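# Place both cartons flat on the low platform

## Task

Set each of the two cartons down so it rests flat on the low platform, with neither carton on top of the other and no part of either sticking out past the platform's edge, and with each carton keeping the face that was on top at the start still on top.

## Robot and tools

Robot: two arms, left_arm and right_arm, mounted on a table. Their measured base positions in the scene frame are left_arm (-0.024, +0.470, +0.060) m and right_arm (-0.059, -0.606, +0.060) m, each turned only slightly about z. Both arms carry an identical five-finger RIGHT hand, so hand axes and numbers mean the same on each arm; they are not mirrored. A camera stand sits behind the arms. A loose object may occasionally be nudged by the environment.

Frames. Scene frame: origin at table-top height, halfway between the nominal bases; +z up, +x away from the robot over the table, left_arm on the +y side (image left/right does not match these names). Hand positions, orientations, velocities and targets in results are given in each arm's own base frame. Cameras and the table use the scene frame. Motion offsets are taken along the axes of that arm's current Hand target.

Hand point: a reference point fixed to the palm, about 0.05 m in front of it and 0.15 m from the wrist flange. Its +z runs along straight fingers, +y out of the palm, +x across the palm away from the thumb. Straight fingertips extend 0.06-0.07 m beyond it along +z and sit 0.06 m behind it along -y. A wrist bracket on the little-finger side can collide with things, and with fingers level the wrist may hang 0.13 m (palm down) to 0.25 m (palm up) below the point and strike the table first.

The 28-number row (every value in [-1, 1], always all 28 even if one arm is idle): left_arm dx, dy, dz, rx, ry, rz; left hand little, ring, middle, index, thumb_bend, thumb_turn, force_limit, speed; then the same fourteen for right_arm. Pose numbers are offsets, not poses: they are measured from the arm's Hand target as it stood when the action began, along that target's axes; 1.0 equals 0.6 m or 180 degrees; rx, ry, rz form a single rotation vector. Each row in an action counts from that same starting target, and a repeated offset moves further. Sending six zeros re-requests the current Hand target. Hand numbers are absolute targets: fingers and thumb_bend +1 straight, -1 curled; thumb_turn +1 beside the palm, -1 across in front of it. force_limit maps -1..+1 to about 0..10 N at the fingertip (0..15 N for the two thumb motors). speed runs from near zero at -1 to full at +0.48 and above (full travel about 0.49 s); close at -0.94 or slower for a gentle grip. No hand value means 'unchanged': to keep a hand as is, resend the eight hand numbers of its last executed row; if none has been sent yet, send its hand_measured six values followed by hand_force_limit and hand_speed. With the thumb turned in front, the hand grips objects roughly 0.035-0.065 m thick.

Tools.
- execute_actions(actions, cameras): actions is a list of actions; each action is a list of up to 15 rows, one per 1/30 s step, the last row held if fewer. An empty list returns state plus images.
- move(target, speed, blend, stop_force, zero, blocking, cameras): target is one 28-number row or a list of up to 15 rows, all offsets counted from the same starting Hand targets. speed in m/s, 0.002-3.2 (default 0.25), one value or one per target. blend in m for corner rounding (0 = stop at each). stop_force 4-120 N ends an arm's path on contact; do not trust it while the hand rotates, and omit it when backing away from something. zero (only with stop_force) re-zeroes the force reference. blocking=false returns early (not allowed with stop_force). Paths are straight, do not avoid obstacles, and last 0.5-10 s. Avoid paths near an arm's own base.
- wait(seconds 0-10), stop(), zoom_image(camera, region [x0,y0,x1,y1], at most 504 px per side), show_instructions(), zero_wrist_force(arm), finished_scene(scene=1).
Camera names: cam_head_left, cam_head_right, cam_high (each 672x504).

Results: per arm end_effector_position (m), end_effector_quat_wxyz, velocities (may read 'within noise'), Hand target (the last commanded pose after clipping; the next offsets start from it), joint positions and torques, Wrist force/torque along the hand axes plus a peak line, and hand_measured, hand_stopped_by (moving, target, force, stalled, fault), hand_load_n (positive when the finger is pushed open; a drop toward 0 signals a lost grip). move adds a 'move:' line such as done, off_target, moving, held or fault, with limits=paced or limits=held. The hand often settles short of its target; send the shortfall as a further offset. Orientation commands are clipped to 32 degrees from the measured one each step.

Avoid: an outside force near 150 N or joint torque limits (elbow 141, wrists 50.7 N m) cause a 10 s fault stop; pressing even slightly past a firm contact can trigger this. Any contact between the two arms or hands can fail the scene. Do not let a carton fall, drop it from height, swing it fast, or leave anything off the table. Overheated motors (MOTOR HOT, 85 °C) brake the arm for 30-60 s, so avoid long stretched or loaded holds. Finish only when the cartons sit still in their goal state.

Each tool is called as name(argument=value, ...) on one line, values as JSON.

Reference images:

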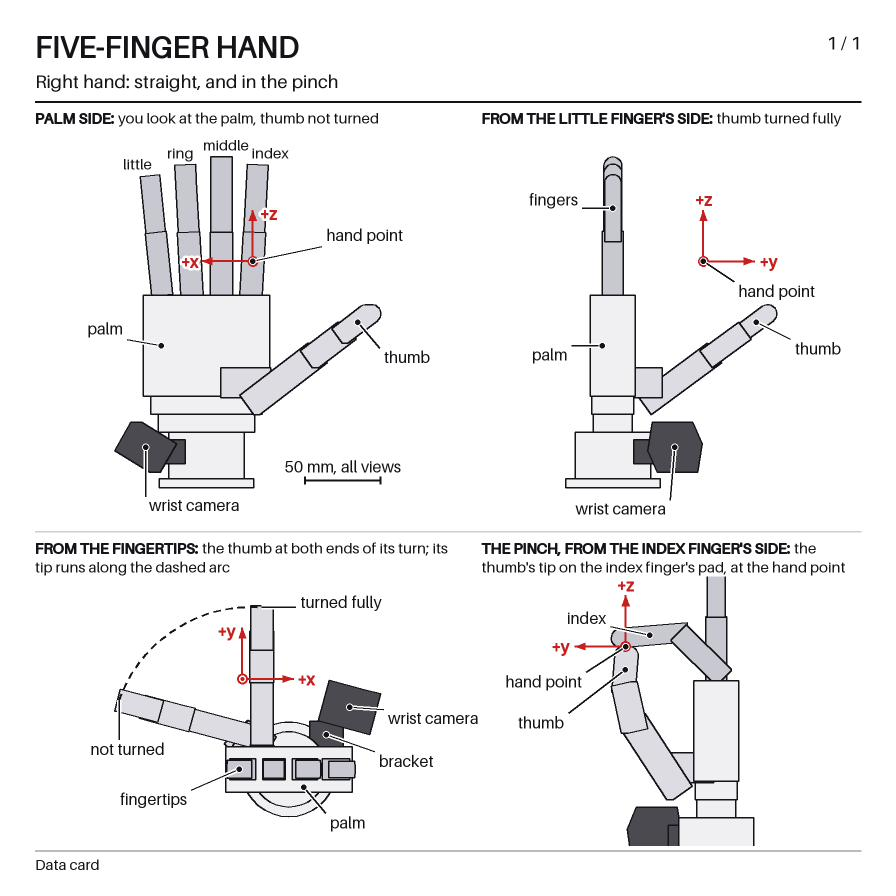

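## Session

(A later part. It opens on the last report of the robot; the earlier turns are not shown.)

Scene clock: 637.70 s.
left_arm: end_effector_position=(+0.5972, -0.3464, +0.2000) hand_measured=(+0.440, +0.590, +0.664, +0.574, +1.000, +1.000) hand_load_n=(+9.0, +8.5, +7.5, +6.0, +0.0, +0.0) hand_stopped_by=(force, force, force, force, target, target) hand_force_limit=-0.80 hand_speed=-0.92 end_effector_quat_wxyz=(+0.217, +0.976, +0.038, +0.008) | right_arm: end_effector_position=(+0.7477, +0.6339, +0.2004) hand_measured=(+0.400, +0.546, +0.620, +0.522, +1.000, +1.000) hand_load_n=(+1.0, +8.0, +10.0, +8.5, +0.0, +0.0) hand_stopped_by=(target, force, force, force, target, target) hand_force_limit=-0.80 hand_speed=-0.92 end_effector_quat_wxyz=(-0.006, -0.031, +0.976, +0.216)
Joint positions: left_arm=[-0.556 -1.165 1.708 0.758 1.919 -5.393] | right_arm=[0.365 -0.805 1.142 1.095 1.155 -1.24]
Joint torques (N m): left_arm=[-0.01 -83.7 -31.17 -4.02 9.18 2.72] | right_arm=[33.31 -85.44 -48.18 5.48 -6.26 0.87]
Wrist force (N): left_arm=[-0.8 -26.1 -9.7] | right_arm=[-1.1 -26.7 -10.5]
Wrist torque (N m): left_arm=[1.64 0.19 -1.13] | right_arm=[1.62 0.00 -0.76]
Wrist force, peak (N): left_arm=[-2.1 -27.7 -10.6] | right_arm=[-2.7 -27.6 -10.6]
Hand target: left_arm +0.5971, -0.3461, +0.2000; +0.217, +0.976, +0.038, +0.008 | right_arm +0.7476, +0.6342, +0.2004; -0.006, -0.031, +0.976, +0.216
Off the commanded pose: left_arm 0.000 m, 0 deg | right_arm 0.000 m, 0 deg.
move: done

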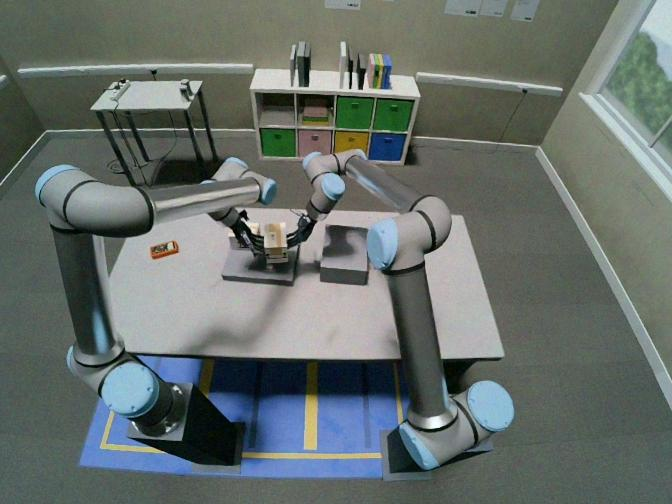

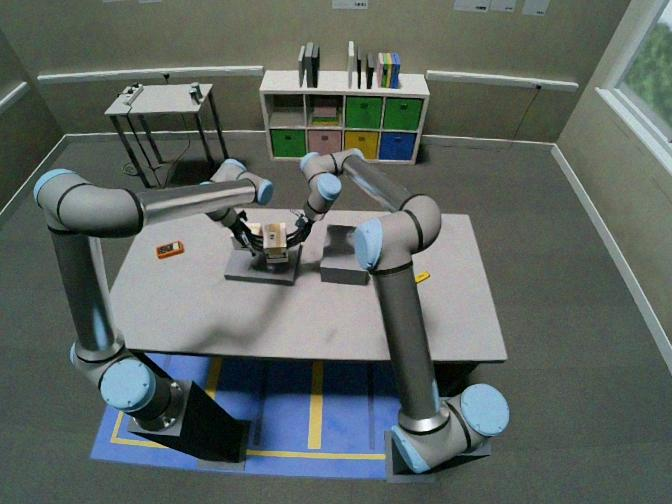

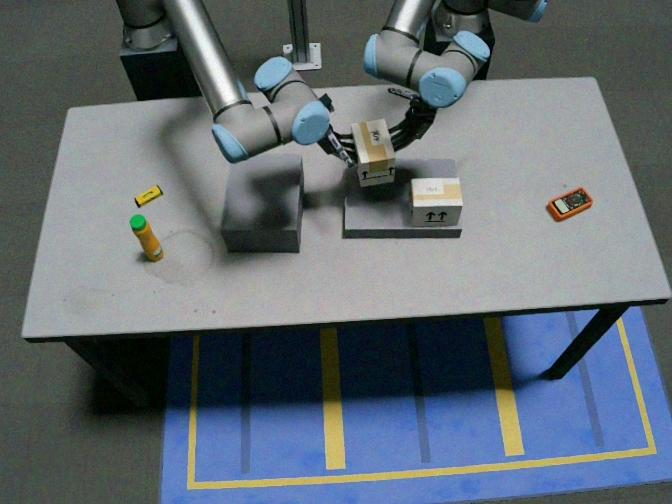

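move(target=[0.0133,-0.0587,0.1288,0,0,0,0.4,0.4,0.4,0.4,1,1,-0.8,-0.92,-0.0133,-0.0610,0.1278,0,0,0,0.4,0.4,0.4,0.4,1,1,-0.8,-0.92], speed=0.06, cameras=["all"])

zoom_image(camera="cam_high", region=[330, 120, 480, 250])

zoom_image(camera="cam_head_right", region=[210, 200, 320, 290])

Scene clock: 677.03 s.
left_arm: end_effector_position=(+0.6051, -0.3462, +0.1153) hand_measured=(+0.440, +0.590, +0.664, +0.574, +1.000, +1.000) hand_load_n=(+9.0, +8.5, +7.0, +5.5, +0.0, +0.0) hand_stopped_by=(force, force, force, force, target, target) hand_force_limit=-0.80 hand_speed=-0.92 end_effector_quat_wxyz=(+0.217, +0.976, +0.038, +0.008) end_effector_velocity=(+0.000, -0.001, -0.002) end_effector_angular_velocity=(-0.002, -0.001, -0.001) | right_arm: end_effector_position=(+0.7557, +0.6339, +0.1156) hand_measured=(+0.400, +0.546, +0.620, +0.522, +1.000, +1.000) hand_load_n=(+1.0, +8.0, +9.5, +8.5, -0.5, +0.0) hand_stopped_by=(target, force, force, force, target, target) hand_force_limit=-0.80 hand_speed=-0.92 end_effector_quat_wxyz=(-0.006, -0.031, +0.976, +0.216)
Joint positions: left_arm=[-0.549 -1.074 1.746 0.632 1.921 -5.386] | right_arm=[0.362 -0.736 1.176 0.993 1.155 -1.243]
Joint velocities: left_arm=[0 0.003 0.001 -0.005 0.001 0] | right_arm=[within noise]
Joint torques (N m): left_arm=[0.01 -69.67 -28.17 -5.96 9.25 3.08] | right_arm=[9.58 -91.05 -32.1 -1.47 -10.65 -2.51]
Wrist force (N): left_arm=[-0.1 -26.3 -10.0] | right_arm=[-0.3 -27.0 -9.9]
Wrist torque (N m): left_arm=[1.61 0.24 -1.12] | right_arm=[1.58 0.03 -0.44]
Wrist force, peak (N): left_arm=[-1.2 -28.0 -10.5] | right_arm=[-1.2 -28.5 -11.4]
Hand target: left_arm +0.6052, -0.3463, +0.1151; +0.217, +0.976, +0.038, +0.008 | right_arm +0.7557, +0.6339, +0.1154; -0.006, -0.031, +0.976, +0.216
Off the commanded pose: left_arm 0.000 m, 0 deg | right_arm 0.000 m, 0 deg.
move: done

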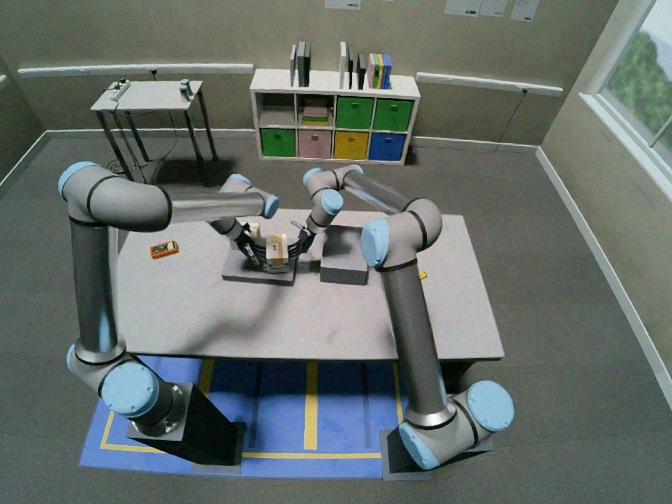

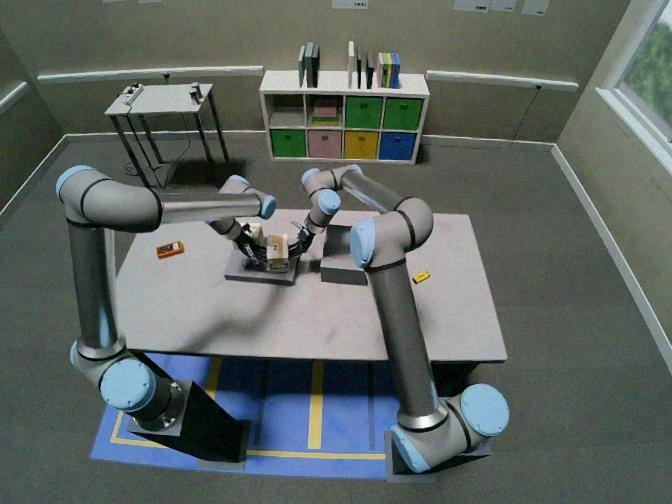

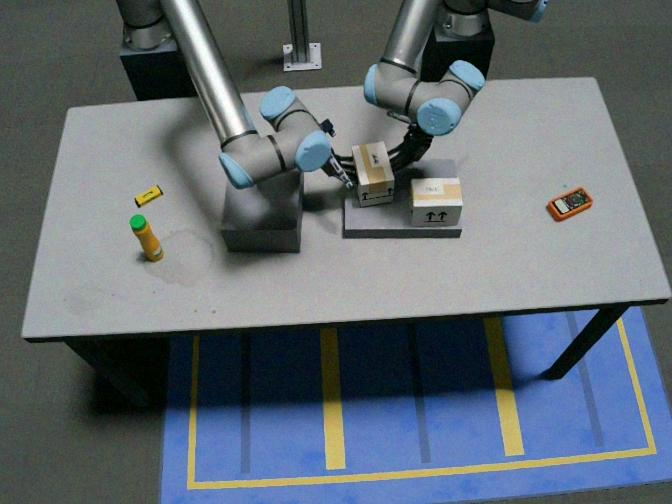

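Scaled by 3.360 from the camera's 672x504 image, which has a finer 960x720 frame.

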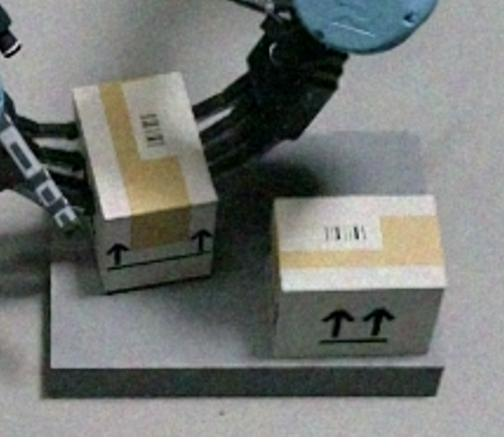

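Scaled by 4.582 from the camera's 672x504 image, which has a finer 960x720 frame.

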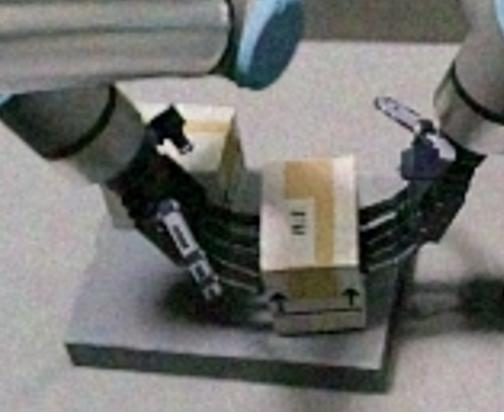

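move(target=[0,-0.0141,0.0302,0,0,0,0.4,0.4,0.4,0.4,1,1,-0.8,-0.92,0,-0.0141,0.0302,0,0,0,0.4,0.4,0.4,0.4,1,1,-0.8,-0.92], speed=0.01, stop_force=8)

Scene clock: 686.20 s.
left_arm: end_effector_position=(+0.6052, -0.3462, +0.1082) hand_measured=(+0.440, +0.590, +0.664, +0.574, +1.000, +1.000) hand_load_n=(+7.0, +6.5, +4.5, +3.5, -0.5, +0.0) hand_stopped_by=(force, force, force, force, target, target) hand_force_limit=-0.80 hand_speed=-0.92 end_effector_quat_wxyz=(+0.217, +0.976, +0.038, +0.008) | right_arm: end_effector_position=(+0.7557, +0.6339, +0.1087) hand_measured=(+0.400, +0.546, +0.620, +0.522, +1.000, +1.000) hand_load_n=(+0.5, +6.0, +7.0, +5.5, +0.0, +0.0) hand_stopped_by=(target, force, force, force, target, target) hand_force_limit=-0.80 hand_speed=-0.92 end_effector_quat_wxyz=(-0.006, -0.031, +0.976, +0.216)
Joint positions: left_arm=[-0.549 -1.067 1.75 0.621 1.921 -5.386] | right_arm=[0.362 -0.731 1.18 0.985 1.155 -1.243]
Joint torques (N m): left_arm=[-29.25 -81.89 -53.99 0 9.43 2.83] | right_arm=[22.27 -119.23 -45.08 4.59 -7.47 -2.27]
Wrist force (N): left_arm=[-1.0 -27.5 -20.5] | right_arm=[-0.1 -25.0 -18.0]
Wrist torque (N m): left_arm=[1.96 0.65 -1.25] | right_arm=[1.76 0.24 -0.35]
Wrist force, peak (N): left_arm=[-1.0 -30.8 -34.0] | right_arm=[0.6 -26.2 -25.9]
Hand target: left_arm +0.6052, -0.3462, +0.1082; +0.217, +0.976, +0.038, +0.008 (not the last commanded pose) | right_arm +0.7557, +0.6340, +0.1087; -0.006, -0.031, +0.976, +0.216 (not the last commanded pose)
Off the commanded pose: left_arm 0.013 m, 0 deg | right_arm 0.013 m, 0 deg.
move: contact (left_arm, right_arm)

move(target=[[0,-0.0181,-0.0085,0,0,0,0.4,0.4,0.4,0.4,1,1,-0.8,-0.92,0,-0.0181,-0.0085,0,0,0,0.4,0.4,0.4,0.4,1,1,-0.8,-0.92],[0,0.0392,-0.2024,0,0,0,0.4,0.4,0.4,0.4,1,1,-0.8,-0.92,0,0.0392,-0.2024,0,0,0,0.4,0.4,0.4,0.4,1,1,-0.8,-0.92]], speed=[0.02, 0.12], cameras=["all"])

zoom_image(camera="cam_high", region=[330, 120, 480, 250])

zoom_image(camera="cam_head_right", region=[210, 200, 320, 290])

zoom_image(camera="cam_head_left", region=[210, 200, 320, 290])

Scene clock: 712.67 s.
left_arm: end_effector_position=(+0.6028, -0.3163, +0.2280) hand_measured=(+0.440, +0.590, +0.664, +0.574, +1.000, +1.000) hand_load_n=(+0.0, +0.0, +0.0, +0.0, +0.0, +0.0) hand_stopped_by=(force, force, force, force, target, target) hand_force_limit=-0.80 hand_speed=-0.92 end_effector_quat_wxyz=(+0.217, +0.976, +0.038, +0.008) | right_arm: end_effector_position=(+0.7575, +0.6040, +0.2285) hand_measured=(+0.400, +0.544, +0.620, +0.522, +1.000, +1.000) hand_load_n=(+0.0, +0.0, +0.0, +0.0, +0.0, +0.0) hand_stopped_by=(target, force, force, force, target, target) hand_force_limit=-0.80 hand_speed=-0.92 end_effector_quat_wxyz=(-0.006, -0.031, +0.976, +0.216)
Joint positions: left_arm=[-0.509 -1.189 1.69 0.816 1.931 -5.345] | right_arm=[0.328 -0.832 1.141 1.139 1.151 -1.28]
Joint torques (N m): left_arm=[18.18 -80.54 -45.94 7.39 3.39 2.97] | right_arm=[-11.47 -119.03 -43.49 6.96 -2.47 -2.16]
Wrist force (N): left_arm=[-4.9 -5.7 0.9] | right_arm=[-1.5 -0.6 -0.2]
Wrist torque (N m): left_arm=[-0.89 0.73 -0.56] | right_arm=[-0.17 0.07 0.17]
Wrist force, peak (N): left_arm=[-0.9 -27.8 -21.0] | right_arm=[-0.2 -25.3 -18.2]
Hand target: left_arm +0.6028, -0.3163, +0.2282; +0.217, +0.976, +0.038, +0.008 | right_arm +0.7575, +0.6040, +0.2287; -0.006, -0.031, +0.976, +0.216
Off the commanded pose: left_arm 0.000 m, 0 deg | right_arm 0.000 m, 0 deg.
move: done

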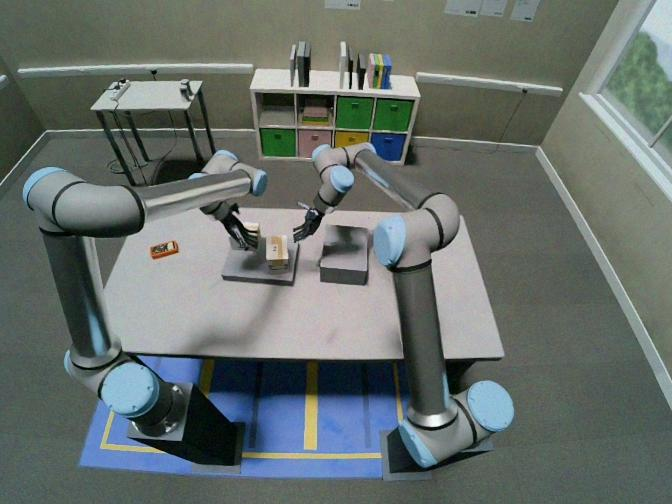

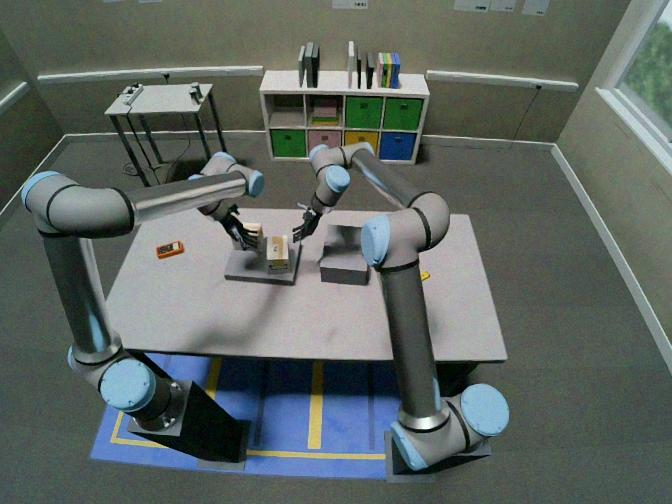

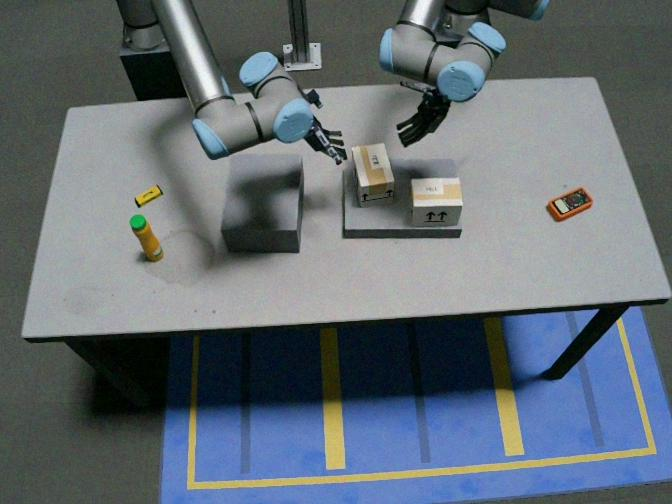

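Scaled by 3.360 from the camera's 672x504 image, which has a finer 960x720 frame.

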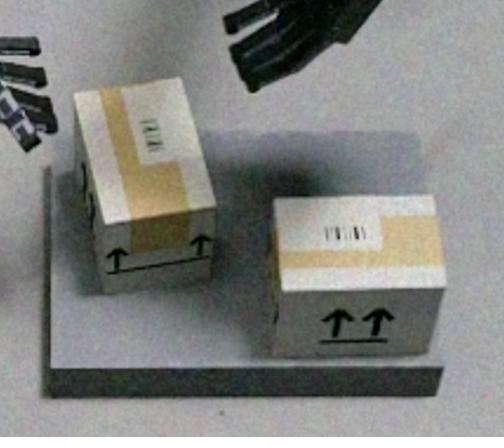

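Scaled by 4.582 from the camera's 672x504 image, which has a finer 960x720 frame.

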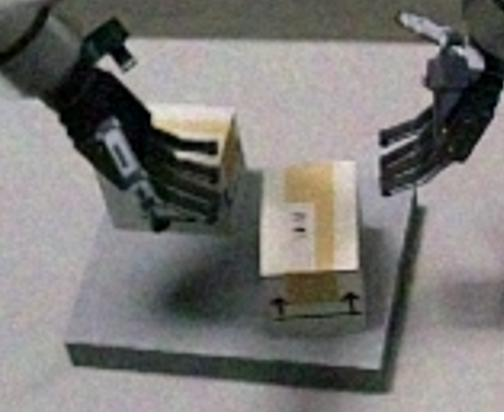

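Scaled by 4.582 from the camera's 672x504 image, which has a finer 960x720 frame.

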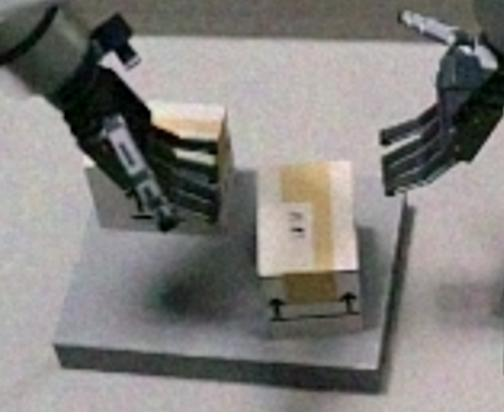

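finished_scene()

The scene is finished: the task was done.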